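# Push the cart into the taped floor bay

## Task

Roll the cart into the bay marked with tape on the floor so that each of its four wheels sits fully inside the tape lines and none rests on the tape; all four jars on the cart must still be on it and standing upright, every other labelled container must also finish upright, no container may touch the floor, and the robot must neither fall over nor finish tilted (any of these failures fails the job).

## Robot and tools

Robot: an omnidirectional wheeled base with a column about 1.7 m high. A carriage slides on the column (lift_m) and holds two six-joint arms, left and right, each ending in a five-finger hand (a left hand on the left arm). Arm bases sit about 0.57 m + lift_m above the floor; carriage parts hang about 0.15 m lower. A hand point reaches 0.78 m from its shoulder but only about 0.4 m under its arm base. Parked arm joints 1-6: 0, 0.05, 0.05, 1.45, 0, 0. Cameras: carriage_camera (on the carriage, facing forward, tilted about 20 degrees down), left_wrist_camera and right_wrist_camera (on the little-finger side, aimed at the hand point). Calibration data for each camera is supplied in OpenCV form, relative to the base frame.

Frames: base frame has its origin on the floor below the base centre, x forward, y left, z up, in metres. left_hand and right_hand readings are hand points in this frame; they tend to read higher than the true hand, more so at long reach. Odometry frame = base frame at scene start; base_odometry counts wheel turns only (slip counts as travel), heading in rad, left positive, -3.142 to 3.142.

Tool move: one action per call. "base" holds exactly one relative command, an offset from where the base last reported itself: translate_m (forward +, -2 to 2 m), strafe_m (left +, -2 to 2 m) or rotate_rad (counter-clockwise +, -6.3 to 6.3 rad). "joints" is a single dict for both arms, keyed by name, with absolute targets: lift_m 0 to 1 m; <side>_joint1_rad -2.617 to 3.054 (yaw about vertical, 0 forward, + left); joint2 0 to 3.141 (shoulder, 0 upper arm back and level, 1.57 upright, 3.14 forward); joint3 0 to 3.141 (elbow, 0 folded, 3.14 straight); joint4 -1.57 to 1.57 (wrist pitch, + lifts fingertips); joint5 -1.57 to 1.57 (wrist yaw, + turns fingertips right); joint6 -2.094 to 2.094 (hand roll, + clockwise seen from forearm). Hand keys, -1 to 1 with +1 open and -1 closed: <side>_hand_little, _ring, _middle, _index, _thumb_bend, _thumb_turn (-1 puts thumb opposite the fingers). <side>_hand_force_limit (-1 about 0 N to +1 10 N, thumb 15 N) and <side>_hand_speed (-0.96 to 1; full speed from +0.48) are settings. Optional "speeds" caps top speed for this action: translate_m/strafe_m 0.02-0.5 m/s, rotate_rad 0.05-1.57 rad/s, lift_m 0.02-0.27 m/s (default 0.25). Optional min_time_s (0.1-8 s) is the least duration of each arm motion. "cameras": list of names or ["all"]; [] none. blocking true (default) returns when everything rests; false returns within about 0.5 s. A move with no action only reports state and images. A move halts after about 14 s (time_out).

Other tools: wait(seconds 0-10, cameras) lets time pass; stop(cameras) brakes all running motions (the base coasts a bit first); zoom_image(camera, region [x0,y0,x1,y1] pixels, max 504x504) enlarges part of the newest image; show_instructions shows the reference pages (a five-finger left hand diagram); finished_scene ends the scene for good.

Results: base_status and joint_status give done, moving, off_target (resting short, maybe still pushing), not_followed, contact_stop, time_out, or limit_stop_at_motor_heat. "joint command not followed" means a self-collision check withheld an arm target. on_its_own lists things the robot did unbidden. motor_effort is percent of max (bracket = peak in last action); drive_wheels shows the hardest wheel. <side>_hand_stopped_by lists little, ring, middle, index, thumb_bend, thumb_turn as moving/target/force/stalled/fault; <side>_<motor>_load_n is fingertip force in N. MOTOR HOT warns of heating; OVER-TEMPERATURE FAULT means that arm went limp. After a contact_stop or time_out, the rest of that reply's move, wait and finished_scene calls are skipped.

Cautions: drive slowly near the cart and fixed objects; full default speed already makes contact a hard hit. A slow drive can shove loose furniture and still report done; a stop against something can leave the robot leaning, and backing about 0.2 m usually frees it. Arms lack contact stops and keep pressing. Keep the carriage low and arms near the body when pushing; high carriage, stretched or loaded arms, or abrupt stops raise tipping risk. Don't let the two arms press on each other. Park arms when idle to avoid overheating. Keep jars and containers from sliding off or toppling: push smoothly, no jerks. Nothing may drop or be slammed.

Each tool is called as name(argument=value, ...) on one line, values as JSON.

Reference images:

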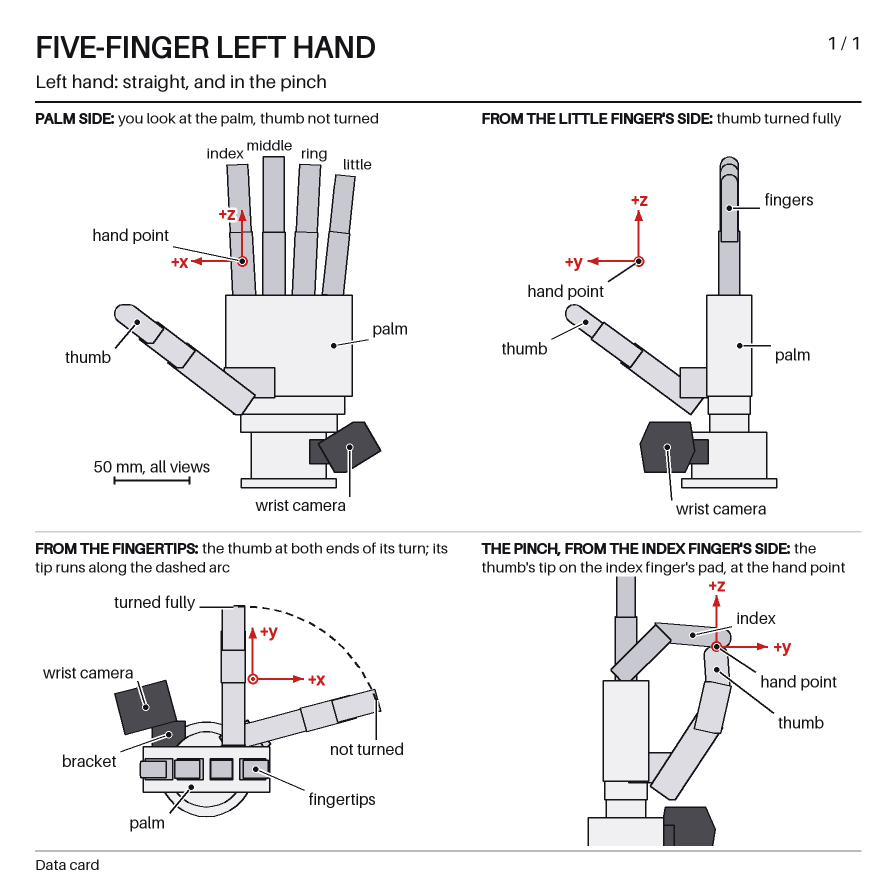

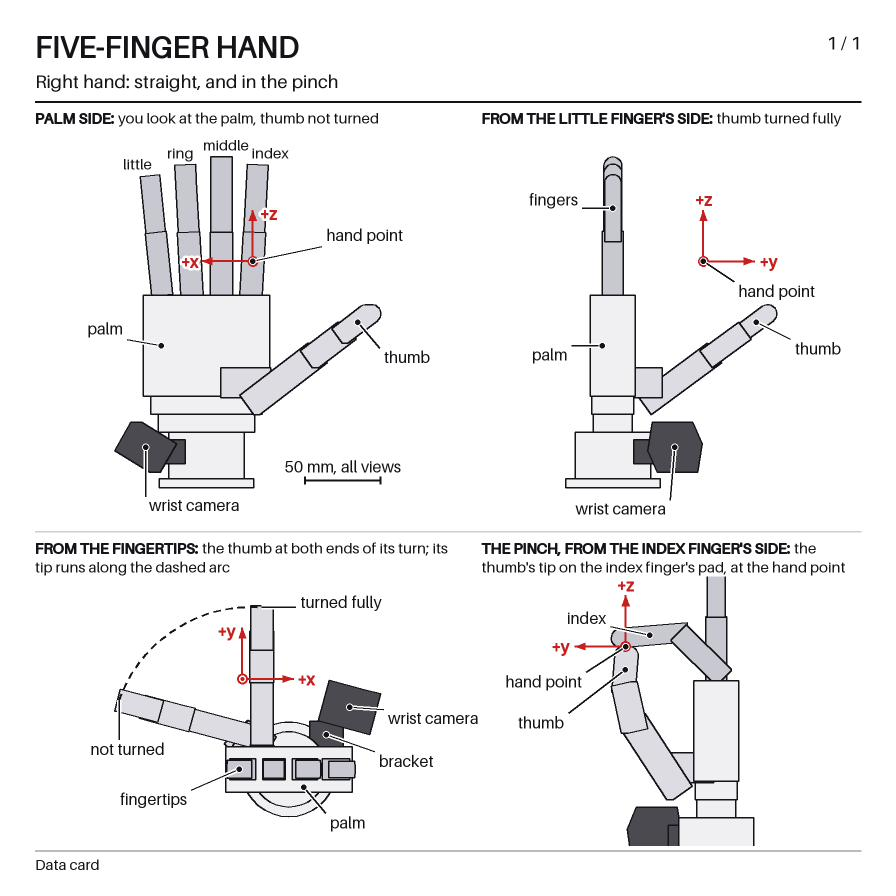

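## Session

move()

Scene clock: 0.00 s.
Joint torques (N m): no reading
base_odometry: x=+0.000 y=+0.000 heading=+0.000
base_status: not commanded
joint_positions: lift_m=+0.300 left_joint1_rad=-0.005 left_joint2_rad=+0.053 left_joint3_rad=+0.045 left_joint4_rad=+1.478 left_joint5_rad=+0.036 left_joint6_rad=+0.025 right_joint1_rad=+0.015 right_joint2_rad=+0.034 right_joint3_rad=+0.046 right_joint4_rad=+1.464 right_joint5_rad=+0.013 right_joint6_rad=+0.036 left_hand_little=+1.000 left_hand_ring=+1.000 left_hand_middle=+1.000 left_hand_index=+1.000 left_hand_thumb_turn=+1.000 left_hand_thumb_bend=+1.000 left_hand_force_limit=+0.000 left_hand_speed=-0.800 right_hand_little=+1.000 right_hand_ring=+1.000 right_hand_middle=+1.000 right_hand_index=+1.000 right_hand_thumb_turn=+1.000 right_hand_thumb_bend=+1.000 right_hand_force_limit=+0.000 right_hand_speed=-0.800
joint_status: not commanded
left_hand_stopped_by: target,target,target,target,target,target
right_hand_stopped_by: target,target,target,target,target,target
left_little_load_n: 0.0
left_ring_load_n: 0.0
left_middle_load_n: 0.0
left_index_load_n: 0.0
left_thumb_bend_load_n: 0.0
left_thumb_turn_load_n: 0.0
right_little_load_n: 0.0
right_ring_load_n: 0.0
right_middle_load_n: 0.0
right_index_load_n: 0.0
right_thumb_bend_load_n: 0.0
right_thumb_turn_load_n: 0.0
motor_effort: lift_m=+33 drive_wheels=+0
left_hand: x=+0.3178 y=+0.2778 z=+1.3462 quat_wxyz=(+0.712, -0.022, +0.049, -0.700) (m; base frame)
right_hand: x=+0.3130 y=-0.2828 z=+1.3482 quat_wxyz=(+0.724, -0.029, +0.039, -0.688) (m; base frame)
pictures: carriage_camera, left_wrist_camera, right_wrist_camera

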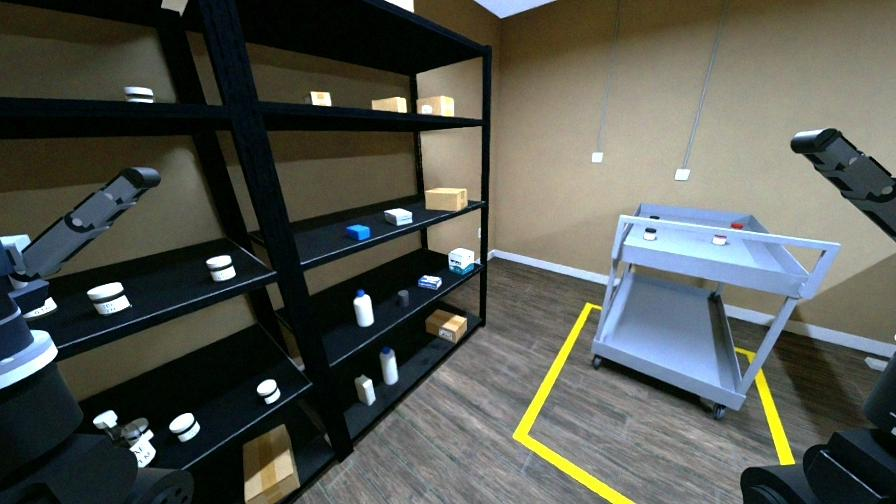

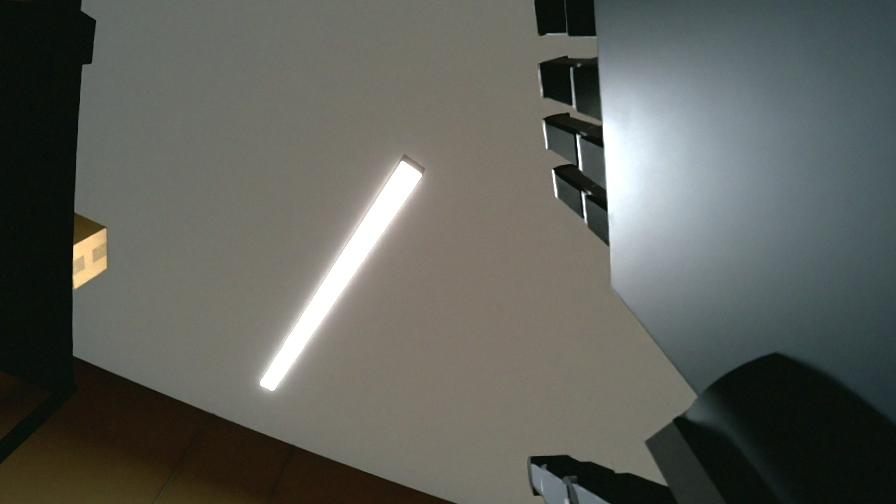

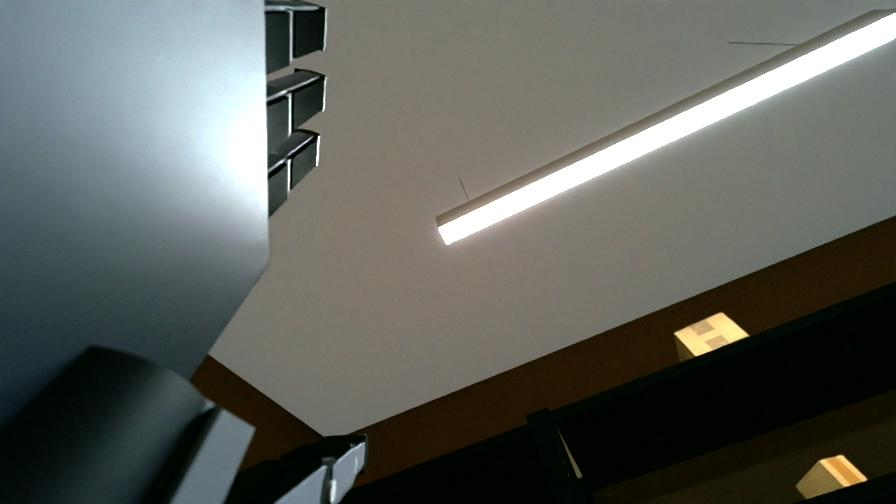

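zoom_image(camera="carriage_camera", region=[496, 180, 896, 504])

zoom_image(camera="carriage_camera", region=[590, 190, 850, 300])

Scaled by 1.260.

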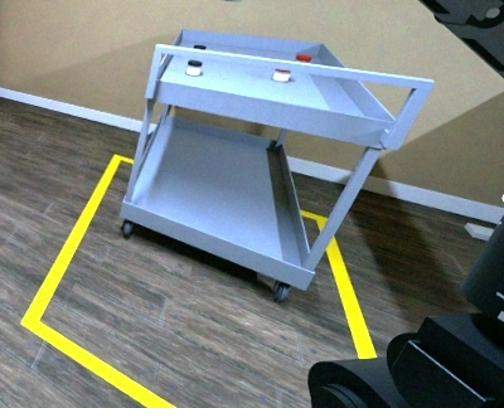

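Scaled by 1.938.

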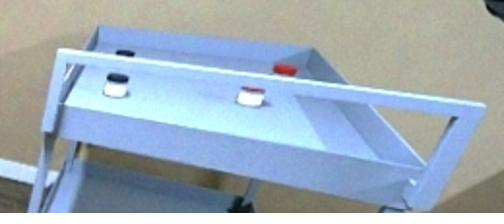

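move(base={"rotate_rad": -0.65}, joints={"lift_m": 0.8}, speeds={"rotate_rad": 0.5}, cameras=["carriage_camera"])

Scene clock: 6.47 s.
Joint torques (N m): left_arm=[0.08 3.14 5.86 -0.01 -0.11 0.04] | right_arm=[-0.23 3.51 4.97 -0.26 -0.05 0.02]
move: done
base_odometry: x=+0.000 y=+0.000 heading=-0.650
base_status: done
joint_positions: lift_m=+0.800 left_joint1_rad=-0.005 left_joint2_rad=+0.053 left_joint3_rad=+0.045 left_joint4_rad=+1.478 left_joint5_rad=+0.036 left_joint6_rad=+0.025 right_joint1_rad=+0.015 right_joint2_rad=+0.034 right_joint3_rad=+0.046 right_joint4_rad=+1.464 right_joint5_rad=+0.013 right_joint6_rad=+0.036 left_hand_little=+1.000 left_hand_ring=+1.000 left_hand_middle=+1.000 left_hand_index=+1.000 left_hand_thumb_turn=+1.000 left_hand_thumb_bend=+1.000 left_hand_force_limit=+0.000 left_hand_speed=-0.800 right_hand_little=+1.000 right_hand_ring=+1.000 right_hand_middle=+1.000 right_hand_index=+1.000 right_hand_thumb_turn=+1.000 right_hand_thumb_bend=+1.000 right_hand_force_limit=+0.000 right_hand_speed=-0.800
joint_status: all done
left_hand_stopped_by: target,target,target,target,target,target
right_hand_stopped_by: target,target,target,target,target,target
left_little_load_n: 0.0
left_ring_load_n: 0.0
left_middle_load_n: 0.0
left_index_load_n: 0.0
left_thumb_bend_load_n: 0.0
left_thumb_turn_load_n: 0.0
right_little_load_n: 0.0
right_ring_load_n: 0.0
right_middle_load_n: 0.0
right_index_load_n: 0.0
right_thumb_bend_load_n: 0.0
right_thumb_turn_load_n: 0.0
motor_effort: lift_m=+35(44) drive_wheels=+4(10)
left_hand: x=+0.3178 y=+0.2778 z=+1.8461 quat_wxyz=(+0.712, -0.022, +0.049, -0.700)
right_hand: x=+0.3130 y=-0.2828 z=+1.8481 quat_wxyz=(+0.724, -0.029, +0.039, -0.688)
carriage_camera: T_world_to_cam=[[0.01331, -0.99975, -0.01798, 0.03297], [-0.36699, 0.01184, -0.93015, 1.73918], [0.93013, 0.01898, -0.36674, 0.54028]] pos_world=[0.13529, 0.00211, 1.81643]

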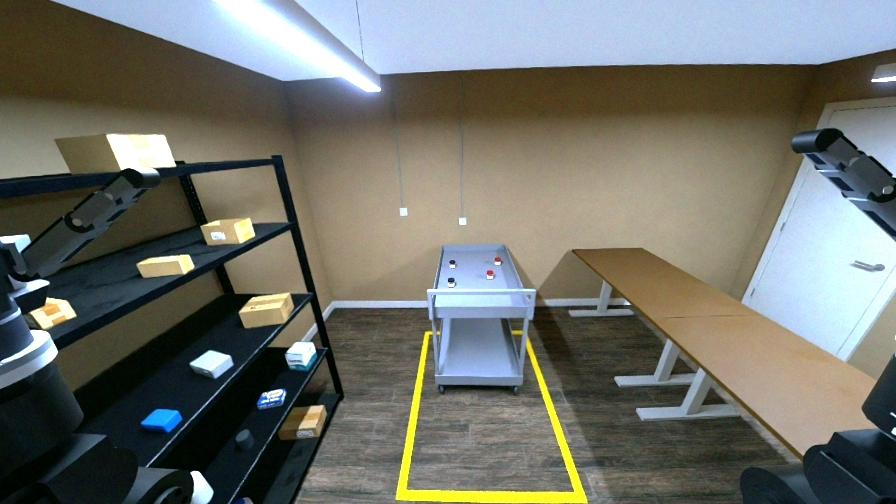

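zoom_image(camera="carriage_camera", region=[390, 230, 600, 410])

zoom_image(camera="carriage_camera", region=[425, 240, 545, 320])

Scaled by 2.400.

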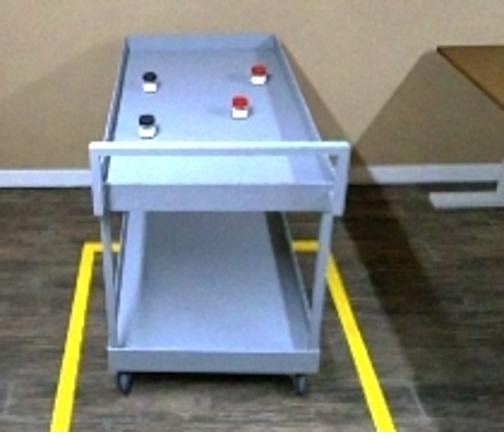

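Scaled by 4.200.

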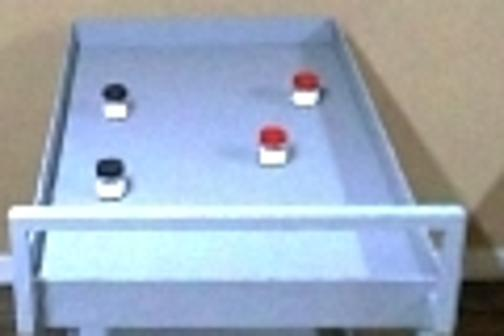

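move(joints={"left_joint1_rad": 0, "left_joint2_rad": 1.4, "left_joint3_rad": 1.2, "left_joint4_rad": 0.2, "right_joint1_rad": 0, "right_joint2_rad": 1.4, "right_joint3_rad": 1.2, "right_joint4_rad": 0.2, "left_joint5_rad": 0, "left_joint6_rad": 0, "right_joint5_rad": 0, "right_joint6_rad": 0}, min_time_s=3, base={"strafe_m": -0.22}, speeds={"strafe_m": 0.2}, cameras=["carriage_camera"])

Scene clock: 13.23 s.
Joint torques (N m): left_arm=[0.61 -4.38 11.18 2.73 -0.15 -0.15] | right_arm=[-1.01 -3.78 9.8 2.27 -0.12 -0.07]
move: done
base_odometry: x=-0.133 y=-0.175 heading=-0.651
base_status: done
joint_positions: lift_m=+0.800 left_joint1_rad=-0.005 left_joint2_rad=+1.388 left_joint3_rad=+1.163 left_joint4_rad=+0.211 left_joint5_rad=+0.009 left_joint6_rad=+0.012 right_joint1_rad=+0.007 right_joint2_rad=+1.386 right_joint3_rad=+1.169 right_joint4_rad=+0.227 right_joint5_rad=+0.009 right_joint6_rad=+0.009 left_hand_little=+1.000 left_hand_ring=+1.000 left_hand_middle=+1.000 left_hand_index=+1.000 left_hand_thumb_turn=+1.000 left_hand_thumb_bend=+1.000 left_hand_force_limit=+0.000 left_hand_speed=-0.800 right_hand_little=+1.000 right_hand_ring=+1.000 right_hand_middle=+1.000 right_hand_index=+1.000 right_hand_thumb_turn=+1.000 right_hand_thumb_bend=+1.000 right_hand_force_limit=+0.000 right_hand_speed=-0.800
joint_status: all done
left_hand_stopped_by: target,target,target,target,target,target
right_hand_stopped_by: target,target,target,target,target,target
left_little_load_n: 0.0
left_ring_load_n: 0.0
left_middle_load_n: 0.0
left_index_load_n: 0.0
left_thumb_bend_load_n: 0.0
left_thumb_turn_load_n: 0.0
right_little_load_n: 0.0
right_ring_load_n: 0.0
right_middle_load_n: 0.0
right_index_load_n: -0.5
right_thumb_bend_load_n: 0.0
right_thumb_turn_load_n: 0.0
motor_effort: lift_m=+35(37) drive_wheels=-3(12)
left_hand: x=+0.7198 y=+0.2801 z=+1.7139 quat_wxyz=(+0.496, -0.497, +0.510, -0.497)
right_hand: x=+0.7212 y=-0.2812 z=+1.7223 quat_wxyz=(+0.504, -0.495, +0.500, -0.500)
carriage_camera: T_world_to_cam=[[0.01331, -0.99975, -0.01798, 0.03297], [-0.36699, 0.01184, -0.93015, 1.73918], [0.93013, 0.01898, -0.36674, 0.54028]] pos_world=[0.13529, 0.00211, 1.81643]

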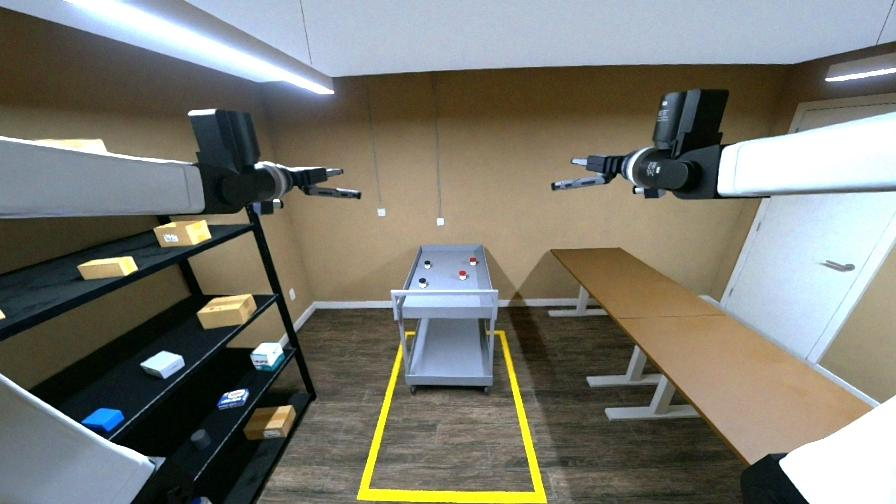

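move(joints={"left_joint2_rad": 1.7, "left_joint3_rad": 1.2, "left_joint4_rad": 0.5, "right_joint2_rad": 1.7, "right_joint3_rad": 1.2, "right_joint4_rad": 0.5}, min_time_s=1.5)

move(joints={"left_joint2_rad": 1.7, "left_joint3_rad": 1.7, "left_joint4_rad": 0, "right_joint2_rad": 1.7, "right_joint3_rad": 0.9, "right_joint4_rad": 0.8, "lift_m": 0.65}, min_time_s=1.5, base={"translate_m": 0.4}, speeds={"translate_m": 0.25}, cameras=["carriage_camera"])

Scene clock: 15.60 s.
Joint torques (N m): left_arm=[0.53 -6.32 11.12 2.98 -0.16 -0.11] | right_arm=[-1.01 -5.71 9.62 2.77 -0.11 -0.07]
move: done
base_odometry: x=-0.133 y=-0.175 heading=-0.651
base_status: not commanded
joint_positions: lift_m=+0.800 left_joint1_rad=-0.005 left_joint2_rad=+1.685 left_joint3_rad=+1.163 left_joint4_rad=+0.490 left_joint5_rad=+0.009 left_joint6_rad=+0.012 right_joint1_rad=+0.007 right_joint2_rad=+1.683 right_joint3_rad=+1.169 right_joint4_rad=+0.487 right_joint5_rad=+0.008 right_joint6_rad=+0.009 left_hand_little=+1.000 left_hand_ring=+1.000 left_hand_middle=+1.000 left_hand_index=+1.000 left_hand_thumb_turn=+1.000 left_hand_thumb_bend=+1.000 left_hand_force_limit=+0.000 left_hand_speed=-0.800 right_hand_little=+1.000 right_hand_ring=+1.000 right_hand_middle=+1.000 right_hand_index=+1.000 right_hand_thumb_turn=+1.000 right_hand_thumb_bend=+1.000 right_hand_force_limit=+0.000 right_hand_speed=-0.800
joint_status: all done
left_hand_stopped_by: target,target,target,target,target,target
right_hand_stopped_by: target,target,target,target,target,target
left_little_load_n: 0.0
left_ring_load_n: 0.0
left_middle_load_n: 0.0
left_index_load_n: 0.0
left_thumb_bend_load_n: 0.0
left_thumb_turn_load_n: -0.5
right_little_load_n: 0.0
right_ring_load_n: 0.0
right_middle_load_n: 0.0
right_index_load_n: -0.5
right_thumb_bend_load_n: 0.0
right_thumb_turn_load_n: 0.0
motor_effort: lift_m=+34(36) drive_wheels=-3(3)
left_hand: x=+0.7868 y=+0.2798 z=+1.6380 quat_wxyz=(+0.492, -0.501, +0.514, -0.493)
right_hand: x=+0.7875 y=-0.2805 z=+1.6412 quat_wxyz=(+0.495, -0.504, +0.509, -0.491)
pictures: none

Scene clock: 18.50 s.
Joint torques (N m): left_arm=[0.55 -7.13 10.92 2.79 -0.16 -0.13] | right_arm=[-1.02 -5.96 5 2.74 -0.12 -0.07]
move: done
base_odometry: x=+0.185 y=-0.418 heading=-0.651
base_status: done
joint_positions: lift_m=+0.650 left_joint1_rad=-0.005 left_joint2_rad=+1.693 left_joint3_rad=+1.666 left_joint4_rad=+0.007 left_joint5_rad=+0.008 left_joint6_rad=+0.012 right_joint1_rad=+0.007 right_joint2_rad=+1.689 right_joint3_rad=+0.918 right_joint4_rad=+0.790 right_joint5_rad=+0.008 right_joint6_rad=+0.009 left_hand_little=+1.000 left_hand_ring=+1.000 left_hand_middle=+1.000 left_hand_index=+1.000 left_hand_thumb_turn=+1.000 left_hand_thumb_bend=+1.000 left_hand_force_limit=+0.000 left_hand_speed=-0.800 right_hand_little=+1.000 right_hand_ring=+1.000 right_hand_middle=+1.000 right_hand_index=+1.000 right_hand_thumb_turn=+1.000 right_hand_thumb_bend=+1.000 right_hand_force_limit=+0.000 right_hand_speed=-0.800
joint_status: all done
left_hand_stopped_by: target,target,target,target,target,target
right_hand_stopped_by: target,target,target,target,target,target
left_little_load_n: 0.0
left_ring_load_n: -0.5
left_middle_load_n: 0.0
left_index_load_n: 0.0
left_thumb_bend_load_n: 0.0
left_thumb_turn_load_n: 0.0
right_little_load_n: 0.0
right_ring_load_n: 0.0
right_middle_load_n: 0.0
right_index_load_n: 0.0
right_thumb_bend_load_n: 0.0
right_thumb_turn_load_n: 0.0
motor_effort: lift_m=+31(33) drive_wheels=-3(11)
left_hand: x=+0.7938 y=+0.2799 z=+1.6144 quat_wxyz=(+0.495, -0.499, +0.511, -0.495)
right_hand: x=+0.7668 y=-0.2807 z=+1.4443 quat_wxyz=(+0.507, -0.493, +0.497, -0.503)
carriage_camera: T_world_to_cam=[[0.01331, -0.99975, -0.01798, 0.03028], [-0.36699, 0.01184, -0.93015, 1.59994], [0.93013, 0.01898, -0.36674, 0.48538]] pos_world=[0.13529, 0.00211, 1.66673]

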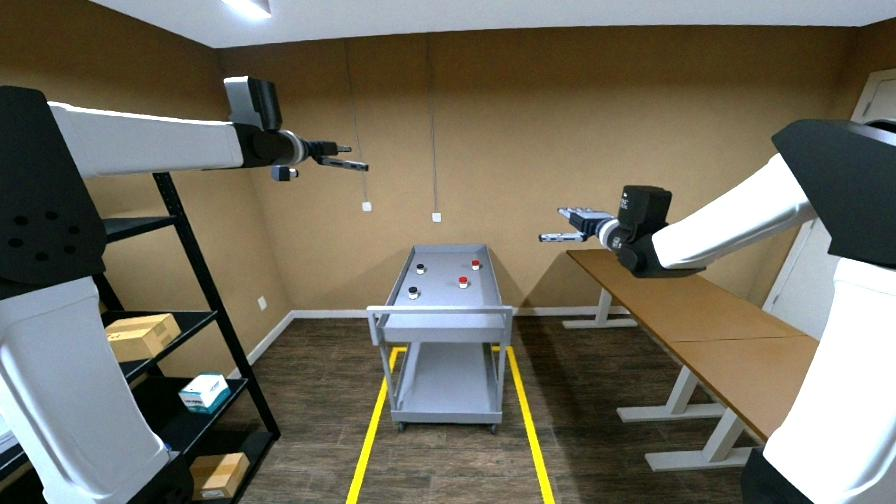

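zoom_image(camera="carriage_camera", region=[340, 230, 540, 450])

Scaled by 2.291.

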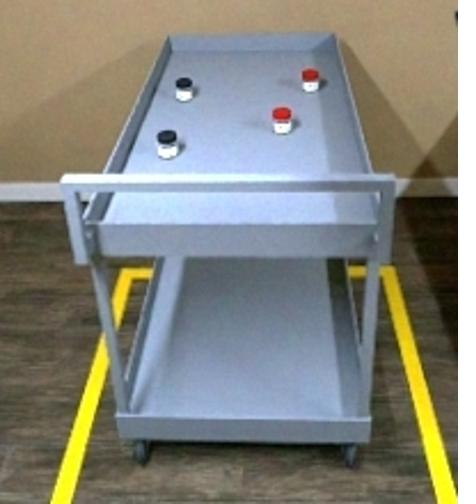

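move(base={"strafe_m": 0.05}, joints={"lift_m": 0.3, "left_joint2_rad": 1.4, "left_joint3_rad": 1.2, "left_joint4_rad": 0.2, "right_joint2_rad": 1.4, "right_joint3_rad": 1.2, "right_joint4_rad": 0.2}, min_time_s=1.5, speeds={"strafe_m": 0.1}, cameras=["carriage_camera"])

move(base={"translate_m": 0.2}, speeds={"translate_m": 0.2}, cameras=["carriage_camera"])

Scene clock: 25.37 s.
Joint torques (N m): left_arm=[0.05 -7.38 7.12 2.97 -0.12 -0.13] | right_arm=[-0.61 -7.05 9.73 2.45 -0.07 -0.06]
move: done
base_odometry: x=+0.215 y=-0.378 heading=-0.651
base_status: done
joint_positions: lift_m=+0.300 left_joint1_rad=-0.001 left_joint2_rad=+1.423 left_joint3_rad=+1.211 left_joint4_rad=+0.192 left_joint5_rad=+0.004 left_joint6_rad=+0.012 right_joint1_rad=+0.004 right_joint2_rad=+1.422 right_joint3_rad=+1.169 right_joint4_rad=+0.216 right_joint5_rad=+0.004 right_joint6_rad=+0.009 left_hand_little=+1.000 left_hand_ring=+1.000 left_hand_middle=+1.000 left_hand_index=+1.000 left_hand_thumb_turn=+1.000 left_hand_thumb_bend=+1.000 left_hand_force_limit=+0.000 left_hand_speed=-0.800 right_hand_little=+1.000 right_hand_ring=+1.000 right_hand_middle=+1.000 right_hand_index=+1.000 right_hand_thumb_turn=+1.000 right_hand_thumb_bend=+1.000 right_hand_force_limit=+0.000 right_hand_speed=-0.800
joint_status: all done
left_hand_stopped_by: target,target,target,target,target,target
right_hand_stopped_by: target,target,target,target,target,target
left_little_load_n: 0.0
left_ring_load_n: 0.0
left_middle_load_n: 0.0
left_index_load_n: 0.0
left_thumb_bend_load_n: 0.0
left_thumb_turn_load_n: 0.0
right_little_load_n: 0.0
right_ring_load_n: 0.0
right_middle_load_n: 0.0
right_index_load_n: 0.0
right_thumb_bend_load_n: 0.0
right_thumb_turn_load_n: 0.0
motor_effort: lift_m=+29(33) drive_wheels=+3(9)
left_hand: x=+0.7288 y=+0.2832 z=+1.2169 quat_wxyz=(+0.497, -0.501, +0.509, -0.493)
right_hand: x=+0.7276 y=-0.2821 z=+1.2024 quat_wxyz=(+0.493, -0.507, +0.512, -0.488)
carriage_camera: T_world_to_cam=[[0.01331, -0.99975, -0.01798, 0.02398], [-0.36699, 0.01184, -0.93015, 1.27439], [0.93013, 0.01898, -0.36674, 0.35702]] pos_world=[0.13529, 0.00211, 1.31673]

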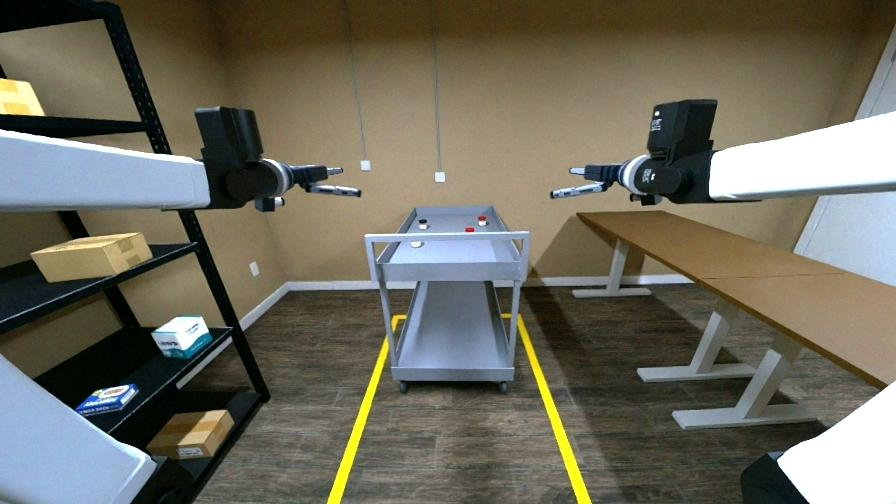

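Scene clock: 27.47 s.
Joint torques (N m): left_arm=[0.14 -7.1 6.98 2.86 -0.1 -0.12] | right_arm=[-0.61 -6.43 9.74 2.43 -0.07 -0.06]
move: done
base_odometry: x=+0.375 y=-0.499 heading=-0.651
base_status: done
joint_positions: lift_m=+0.300 left_joint1_rad=-0.001 left_joint2_rad=+1.420 left_joint3_rad=+1.211 left_joint4_rad=+0.198 left_joint5_rad=+0.004 left_joint6_rad=+0.012 right_joint1_rad=+0.004 right_joint2_rad=+1.417 right_joint3_rad=+1.169 right_joint4_rad=+0.215 right_joint5_rad=+0.004 right_joint6_rad=+0.009 left_hand_little=+1.000 left_hand_ring=+1.000 left_hand_middle=+1.000 left_hand_index=+1.000 left_hand_thumb_turn=+1.000 left_hand_thumb_bend=+1.000 left_hand_force_limit=+0.000 left_hand_speed=-0.800 right_hand_little=+1.000 right_hand_ring=+1.000 right_hand_middle=+1.000 right_hand_index=+1.000 right_hand_thumb_turn=+1.000 right_hand_thumb_bend=+1.000 right_hand_force_limit=+0.000 right_hand_speed=-0.800
joint_status: not commanded
left_hand_stopped_by: target,target,target,target,target,target
right_hand_stopped_by: target,target,target,target,target,target
left_little_load_n: 0.0
left_ring_load_n: 0.0
left_middle_load_n: 0.0
left_index_load_n: 0.0
left_thumb_bend_load_n: 0.0
left_thumb_turn_load_n: -0.5
right_little_load_n: 0.0
right_ring_load_n: 0.0
right_middle_load_n: 0.0
right_index_load_n: -0.5
right_thumb_bend_load_n: 0.0
right_thumb_turn_load_n: 0.0
motor_effort: lift_m=+31(33) drive_wheels=-2(9)
left_hand: x=+0.7286 y=+0.2832 z=+1.2198 quat_wxyz=(+0.499, -0.499, +0.507, -0.495)
right_hand: x=+0.7265 y=-0.2821 z=+1.2051 quat_wxyz=(+0.494, -0.506, +0.510, -0.490)
carriage_camera: T_world_to_cam=[[0.01331, -0.99975, -0.01798, 0.02398], [-0.36699, 0.01184, -0.93015, 1.27439], [0.93013, 0.01898, -0.36674, 0.35702]] pos_world=[0.13529, 0.00211, 1.31673]

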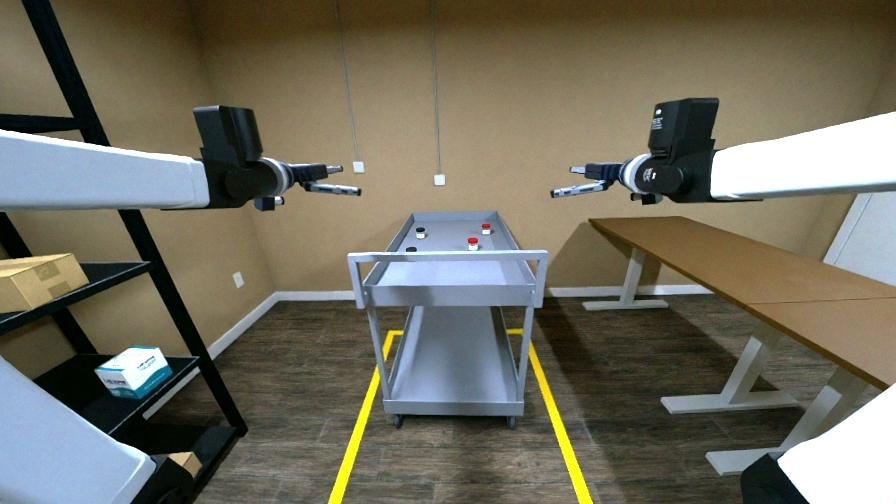

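zoom_image(camera="carriage_camera", region=[330, 200, 570, 330])

Scaled by 2.100.

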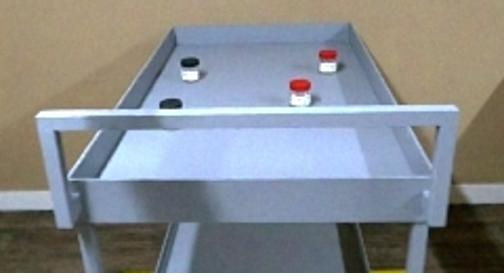

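zoom_image(camera="carriage_camera", region=[340, 290, 570, 440])

Scaled by 2.191.

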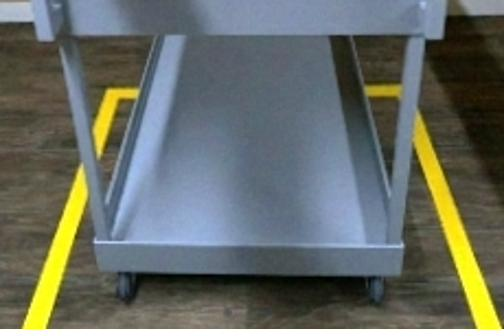

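move(joints={"left_joint1_rad": -0.4, "left_joint2_rad": 2.04, "left_joint3_rad": 0.94, "left_joint4_rad": 1.1, "left_joint5_rad": -0.4, "left_joint6_rad": 0, "right_joint1_rad": 0.4, "right_joint2_rad": 2.04, "right_joint3_rad": 0.94, "right_joint4_rad": 1.1, "right_joint5_rad": 0.4, "right_joint6_rad": 0, "left_hand_thumb_turn": -1, "right_hand_thumb_turn": -1}, min_time_s=2.5, cameras=["all"])

Scene clock: 37.57 s.
Joint torques (N m): left_arm=[-0.5 -7.3 4.88 2.87 -0.19 -0.11] | right_arm=[0.53 -6.71 4.18 2.65 0.06 -0.07]
move: done
base_odometry: x=+0.375 y=-0.499 heading=-0.651
base_status: not commanded
joint_positions: lift_m=+0.300 left_joint1_rad=-0.395 left_joint2_rad=+2.023 left_joint3_rad=+0.956 left_joint4_rad=+1.092 left_joint5_rad=-0.391 left_joint6_rad=+0.011 right_joint1_rad=+0.393 right_joint2_rad=+2.020 right_joint3_rad=+0.956 right_joint4_rad=+1.088 right_joint5_rad=+0.392 right_joint6_rad=+0.008 left_hand_little=+1.000 left_hand_ring=+1.000 left_hand_middle=+1.000 left_hand_index=+1.000 left_hand_thumb_turn=-1.000 left_hand_thumb_bend=+1.000 left_hand_force_limit=+0.000 left_hand_speed=-0.800 right_hand_little=+1.000 right_hand_ring=+1.000 right_hand_middle=+1.000 right_hand_index=+1.000 right_hand_thumb_turn=-1.000 right_hand_thumb_bend=+1.000 right_hand_force_limit=+0.000 right_hand_speed=-0.800
joint_status: all done
left_hand_stopped_by: target,target,target,target,target,target
right_hand_stopped_by: target,target,target,target,target,target
left_little_load_n: 0.0
left_ring_load_n: 0.0
left_middle_load_n: 0.0
left_index_load_n: 0.0
left_thumb_bend_load_n: 0.0
left_thumb_turn_load_n: 0.0
right_little_load_n: 0.0
right_ring_load_n: 0.0
right_middle_load_n: 0.0
right_index_load_n: -0.5
right_thumb_bend_load_n: 0.0
right_thumb_turn_load_n: 0.0
motor_effort: lift_m=+29(33) drive_wheels=+4(4)
left_hand: x=+0.7751 y=+0.1366 z=+1.0130 quat_wxyz=(+0.505, -0.493, +0.495, -0.507)
right_hand: x=+0.7753 y=-0.1371 z=+1.0140 quat_wxyz=(+0.510, -0.490, +0.498, -0.501)
pictures: carriage_camera, left_wrist_camera, right_wrist_camera
carriage_camera: T_world_to_cam=[[0.01331, -0.99975, -0.01798, 0.02398], [-0.36699, 0.01184, -0.93015, 1.27439], [0.93013, 0.01898, -0.36674, 0.35702]] pos_world=[0.13529, 0.00211, 1.31673]
left_wrist_camera: T_world_to_cam=[[-0.04389, -0.27698, 0.95987, -0.89771], [-0.47292, -0.84057, -0.26417, 0.75318], [0.88001, -0.46554, -0.0941, -0.4083]] pos_world=[0.6761, 0.19437, 1.02224]
right_wrist_camera: T_world_to_cam=[[-0.032, -0.25408, -0.96665, 0.96718], [-0.5451, 0.81509, -0.1962, 0.72841], [0.83776, 0.52064, -0.16458, -0.29856]] pos_world=[0.67813, -0.19254, 1.0287]

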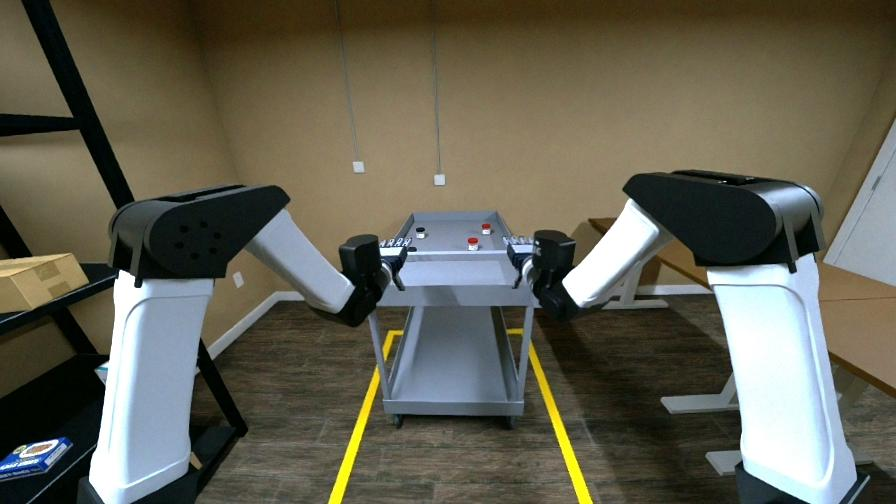

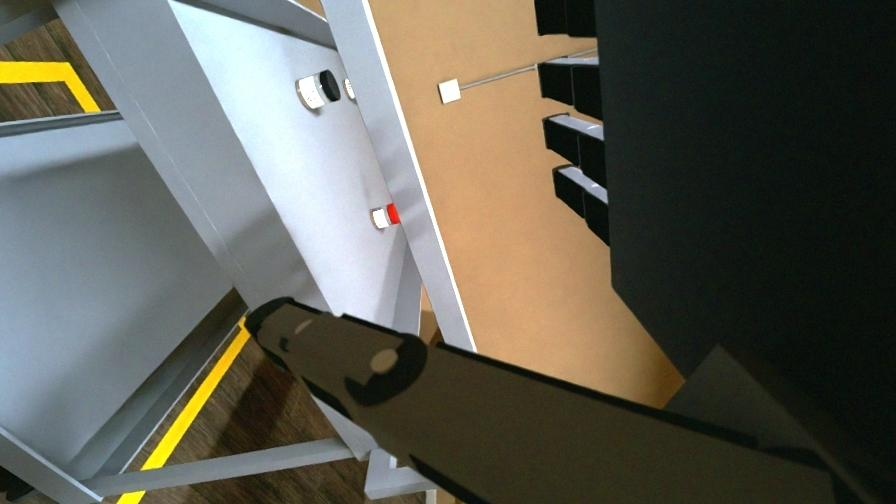

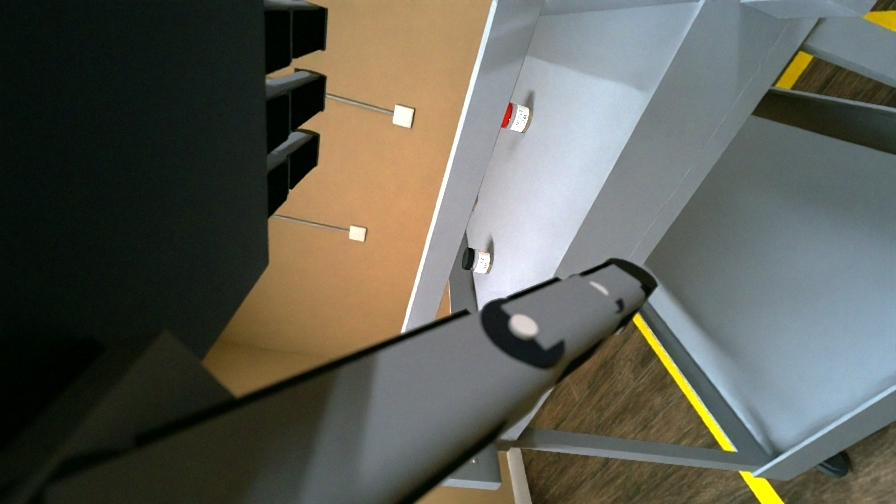

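move(joints={"lift_m": 0.25})

move(base={"translate_m": 0.14}, speeds={"translate_m": 0.08}, cameras=["all"])

Scene clock: 39.60 s.
Joint torques (N m): left_arm=[-0.47 -8.18 5.22 2.81 -0.16 -0.11] | right_arm=[0.53 -7.51 4.6 2.51 0.06 -0.07]
move: done
base_odometry: x=+0.375 y=-0.499 heading=-0.651
base_status: not commanded
joint_positions: lift_m=+0.250 left_joint1_rad=-0.395 left_joint2_rad=+2.033 left_joint3_rad=+0.951 left_joint4_rad=+1.095 left_joint5_rad=-0.392 left_joint6_rad=+0.011 right_joint1_rad=+0.393 right_joint2_rad=+2.031 right_joint3_rad=+0.950 right_joint4_rad=+1.102 right_joint5_rad=+0.392 right_joint6_rad=+0.007 left_hand_little=+1.000 left_hand_ring=+1.000 left_hand_middle=+1.000 left_hand_index=+1.000 left_hand_thumb_turn=-1.000 left_hand_thumb_bend=+1.000 left_hand_force_limit=+0.000 left_hand_speed=-0.800 right_hand_little=+1.000 right_hand_ring=+1.000 right_hand_middle=+1.000 right_hand_index=+1.000 right_hand_thumb_turn=-1.000 right_hand_thumb_bend=+1.000 right_hand_force_limit=+0.000 right_hand_speed=-0.800
joint_status: all done
left_hand_stopped_by: target,target,target,target,target,target
right_hand_stopped_by: target,target,target,target,target,target
left_little_load_n: -0.5
left_ring_load_n: 0.0
left_middle_load_n: 0.0
left_index_load_n: 0.0
left_thumb_bend_load_n: 0.0
left_thumb_turn_load_n: 0.0
right_little_load_n: 0.0
right_ring_load_n: -0.5
right_middle_load_n: 0.0
right_index_load_n: -0.5
right_thumb_bend_load_n: 0.0
right_thumb_turn_load_n: 0.0
motor_effort: lift_m=+29(32) drive_wheels=-1(4)
left_hand: x=+0.7741 y=+0.1373 z=+0.9562 quat_wxyz=(+0.504, -0.495, +0.499, -0.503)
right_hand: x=+0.7745 y=-0.1376 z=+0.9586 quat_wxyz=(+0.509, -0.492, +0.499, -0.501)
pictures: none

Scene clock: 42.07 s.
Joint torques (N m): left_arm=[-0.42 -8.23 5.23 2.76 -0.13 -0.11] | right_arm=[0.29 -7.58 4.7 2.48 0.04 -0.07]
move: done
base_odometry: x=+0.486 y=-0.584 heading=-0.650
base_status: done
joint_positions: lift_m=+0.250 left_joint1_rad=-0.396 left_joint2_rad=+2.033 left_joint3_rad=+0.951 left_joint4_rad=+1.099 left_joint5_rad=-0.393 left_joint6_rad=+0.011 right_joint1_rad=+0.394 right_joint2_rad=+2.031 right_joint3_rad=+0.950 right_joint4_rad=+1.102 right_joint5_rad=+0.393 right_joint6_rad=+0.007 left_hand_little=+1.000 left_hand_ring=+1.000 left_hand_middle=+1.000 left_hand_index=+1.000 left_hand_thumb_turn=-1.000 left_hand_thumb_bend=+1.000 left_hand_force_limit=+0.000 left_hand_speed=-0.800 right_hand_little=+1.000 right_hand_ring=+1.000 right_hand_middle=+1.000 right_hand_index=+1.000 right_hand_thumb_turn=-1.000 right_hand_thumb_bend=+1.000 right_hand_force_limit=+0.000 right_hand_speed=-0.800
joint_status: not commanded
left_hand_stopped_by: target,target,target,target,target,target
right_hand_stopped_by: target,target,target,target,target,target
left_little_load_n: 0.0
left_ring_load_n: 0.0
left_middle_load_n: 0.0
left_index_load_n: 0.0
left_thumb_bend_load_n: 0.0
left_thumb_turn_load_n: 0.0
right_little_load_n: 0.0
right_ring_load_n: -0.5
right_middle_load_n: -0.5
right_index_load_n: 0.0
right_thumb_bend_load_n: 0.0
right_thumb_turn_load_n: 0.0
motor_effort: lift_m=+32(33) drive_wheels=+4(10)
left_hand: x=+0.7742 y=+0.1371 z=+0.9571 quat_wxyz=(+0.504, -0.494, +0.498, -0.504)
right_hand: x=+0.7743 y=-0.1371 z=+0.9587 quat_wxyz=(+0.509, -0.492, +0.499, -0.501)
pictures: carriage_camera, left_wrist_camera, right_wrist_camera
carriage_camera: T_world_to_cam=[[0.01331, -0.99975, -0.01798, 0.02308], [-0.36699, 0.01184, -0.93015, 1.22788], [0.93013, 0.01898, -0.36674, 0.33869]] pos_world=[0.13529, 0.00211, 1.26673]
left_wrist_camera: T_world_to_cam=[[-0.03596, -0.27973, 0.9594, -0.84927], [-0.47341, -0.8407, -0.26287, 0.73748], [0.88011, -0.46365, -0.10219, -0.40518]] pos_world=[0.67519, 0.19458, 0.96725]
right_wrist_camera: T_world_to_cam=[[-0.03538, -0.25588, -0.96606, 0.91554], [-0.54575, 0.81475, -0.19581, 0.71711], [0.8372, 0.5203, -0.16847, -0.30265]] pos_world=[0.67713, -0.19254, 0.97389]

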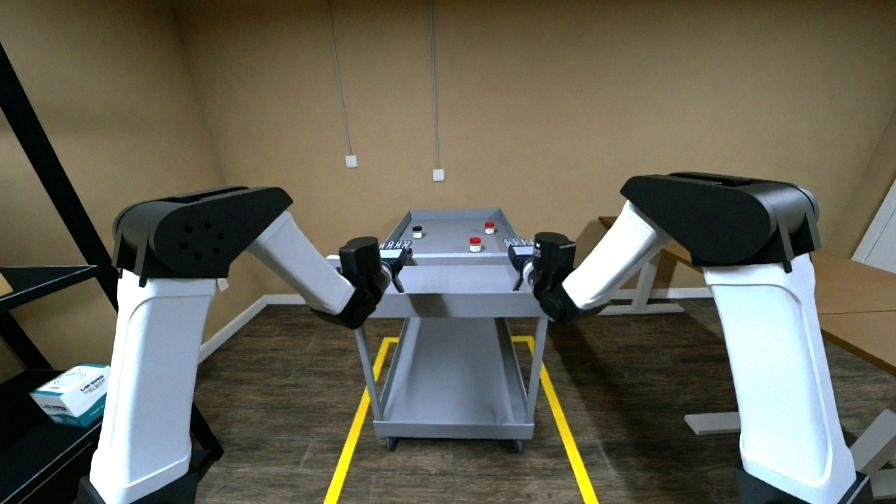

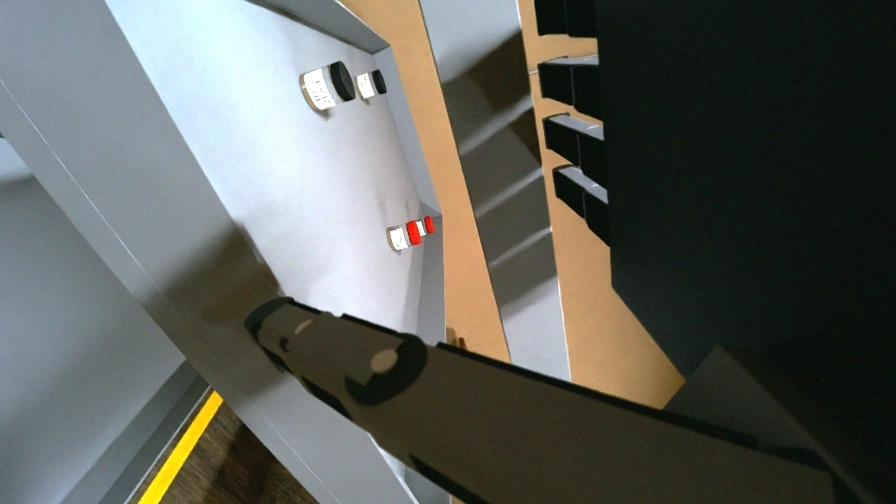

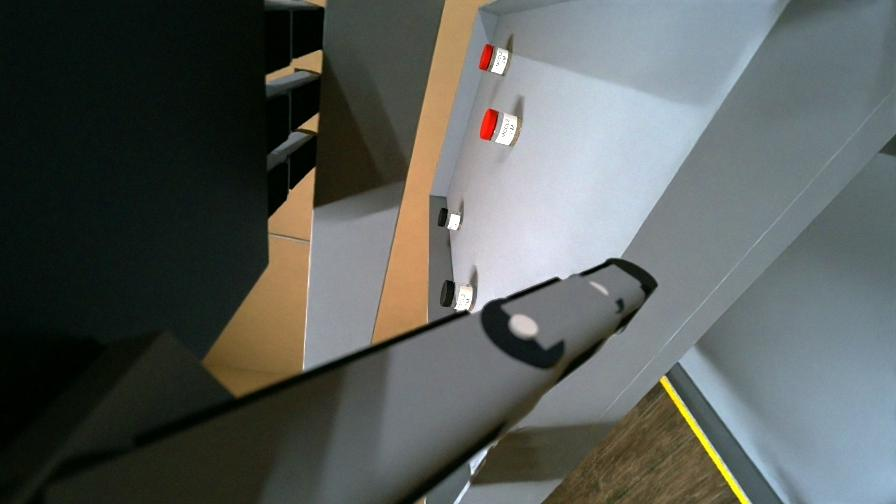

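move(joints={"lift_m": 0.262}, speeds={"lift_m": 0.05})

move(base={"translate_m": 0.045}, speeds={"translate_m": 0.05}, cameras=["all"])

Scene clock: 43.40 s.
Joint torques (N m): left_arm=[-0.35 -8.24 5.16 2.74 -0.16 -0.11] | right_arm=[0.44 -7.57 4.52 2.41 0.04 -0.07]
move: done
base_odometry: x=+0.486 y=-0.584 heading=-0.650
base_status: not commanded
joint_positions: lift_m=+0.262 left_joint1_rad=-0.396 left_joint2_rad=+2.033 left_joint3_rad=+0.951 left_joint4_rad=+1.100 left_joint5_rad=-0.393 left_joint6_rad=+0.011 right_joint1_rad=+0.394 right_joint2_rad=+2.031 right_joint3_rad=+0.950 right_joint4_rad=+1.106 right_joint5_rad=+0.394 right_joint6_rad=+0.007 left_hand_little=+1.000 left_hand_ring=+1.000 left_hand_middle=+1.000 left_hand_index=+1.000 left_hand_thumb_turn=-1.000 left_hand_thumb_bend=+1.000 left_hand_force_limit=+0.000 left_hand_speed=-0.800 right_hand_little=+1.000 right_hand_ring=+1.000 right_hand_middle=+1.000 right_hand_index=+1.000 right_hand_thumb_turn=-1.000 right_hand_thumb_bend=+1.000 right_hand_force_limit=+0.000 right_hand_speed=-0.800
joint_status: all done
left_hand_stopped_by: target,target,target,target,target,target
right_hand_stopped_by: target,target,target,target,target,target
left_little_load_n: 0.0
left_ring_load_n: 0.0
left_middle_load_n: 0.0
left_index_load_n: 0.0
left_thumb_bend_load_n: 0.0
left_thumb_turn_load_n: 0.0
right_little_load_n: 0.0
right_ring_load_n: 0.0
right_middle_load_n: 0.0
right_index_load_n: 0.0
right_thumb_bend_load_n: 0.0
right_thumb_turn_load_n: 0.0
motor_effort: lift_m=+33(39) drive_wheels=-1(4)
left_hand: x=+0.7743 y=+0.1370 z=+0.9693 quat_wxyz=(+0.505, -0.494, +0.497, -0.504)
right_hand: x=+0.7745 y=-0.1371 z=+0.9716 quat_wxyz=(+0.510, -0.490, +0.498, -0.501)
pictures: none

Scene clock: 44.80 s.
Joint torques (N m): left_arm=[-0.18 -8.1 5.12 2.76 -0.13 -0.11] | right_arm=[0.34 -7.61 4.83 2.42 0.03 -0.07]
move: done
base_odometry: x=+0.522 y=-0.611 heading=-0.650
base_status: done
joint_positions: lift_m=+0.262 left_joint1_rad=-0.397 left_joint2_rad=+2.033 left_joint3_rad=+0.951 left_joint4_rad=+1.100 left_joint5_rad=-0.394 left_joint6_rad=+0.011 right_joint1_rad=+0.395 right_joint2_rad=+2.031 right_joint3_rad=+0.950 right_joint4_rad=+1.107 right_joint5_rad=+0.394 right_joint6_rad=+0.007 left_hand_little=+1.000 left_hand_ring=+1.000 left_hand_middle=+1.000 left_hand_index=+1.000 left_hand_thumb_turn=-1.000 left_hand_thumb_bend=+1.000 left_hand_force_limit=+0.000 left_hand_speed=-0.800 right_hand_little=+1.000 right_hand_ring=+1.000 right_hand_middle=+1.000 right_hand_index=+1.000 right_hand_thumb_turn=-1.000 right_hand_thumb_bend=+1.000 right_hand_force_limit=+0.000 right_hand_speed=-0.800
joint_status: not commanded
left_hand_stopped_by: target,target,target,target,target,target
right_hand_stopped_by: target,target,target,target,target,target
left_little_load_n: 0.0
left_ring_load_n: 0.0
left_middle_load_n: 0.0
left_index_load_n: 0.0
left_thumb_bend_load_n: 0.0
left_thumb_turn_load_n: 0.0
right_little_load_n: 0.0
right_ring_load_n: 0.0
right_middle_load_n: 0.0
right_index_load_n: 0.0
right_thumb_bend_load_n: 0.0
right_thumb_turn_load_n: 0.0
motor_effort: lift_m=+34(37) drive_wheels=-2(10)
left_hand: x=+0.7741 y=+0.1365 z=+0.9693 quat_wxyz=(+0.505, -0.494, +0.497, -0.504)
right_hand: x=+0.7745 y=-0.1368 z=+0.9719 quat_wxyz=(+0.510, -0.490, +0.498, -0.502)
pictures: carriage_camera, left_wrist_camera, right_wrist_camera
carriage_camera: T_world_to_cam=[[0.01331, -0.99975, -0.01798, 0.02329], [-0.36699, 0.01184, -0.93015, 1.23876], [0.93013, 0.01898, -0.36674, 0.34298]] pos_world=[0.13529, 0.00211, 1.27843]
left_wrist_camera: T_world_to_cam=[[-0.03775, -0.27898, 0.95956, -0.86001], [-0.47326, -0.84073, -0.26305, 0.7403], [0.88011, -0.46405, -0.10029, -0.40597]] pos_world=[0.6752, 0.19407, 0.97925]
right_wrist_camera: T_world_to_cam=[[-0.03072, -0.25388, -0.96675, 0.9256], [-0.5445, 0.81534, -0.19681, 0.71963], [0.8382, 0.52035, -0.16329, -0.30655]] pos_world=[0.67722, -0.19224, 0.9864]

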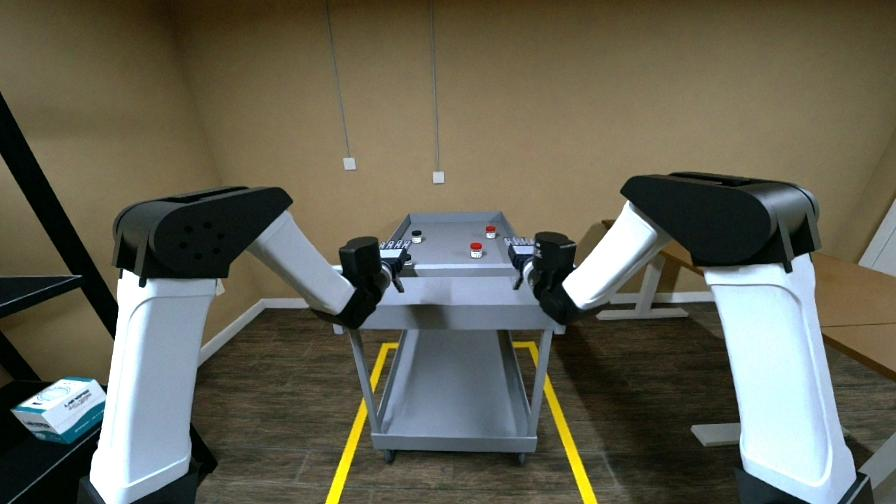

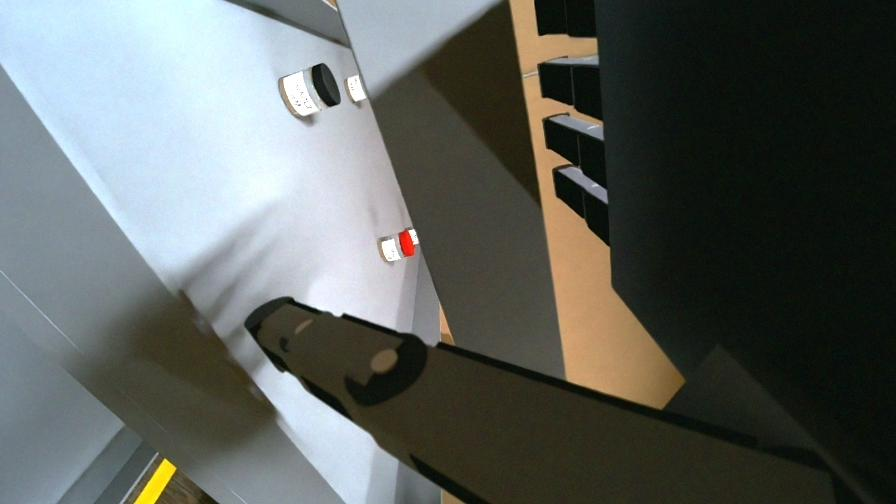

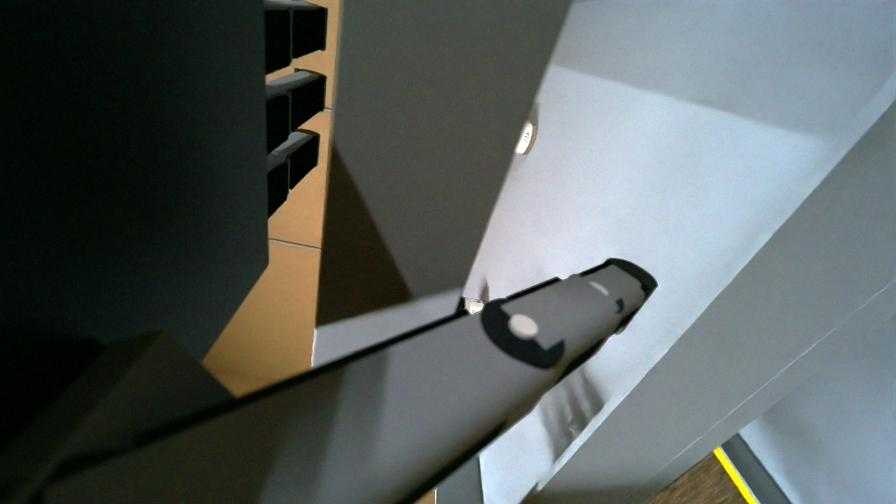

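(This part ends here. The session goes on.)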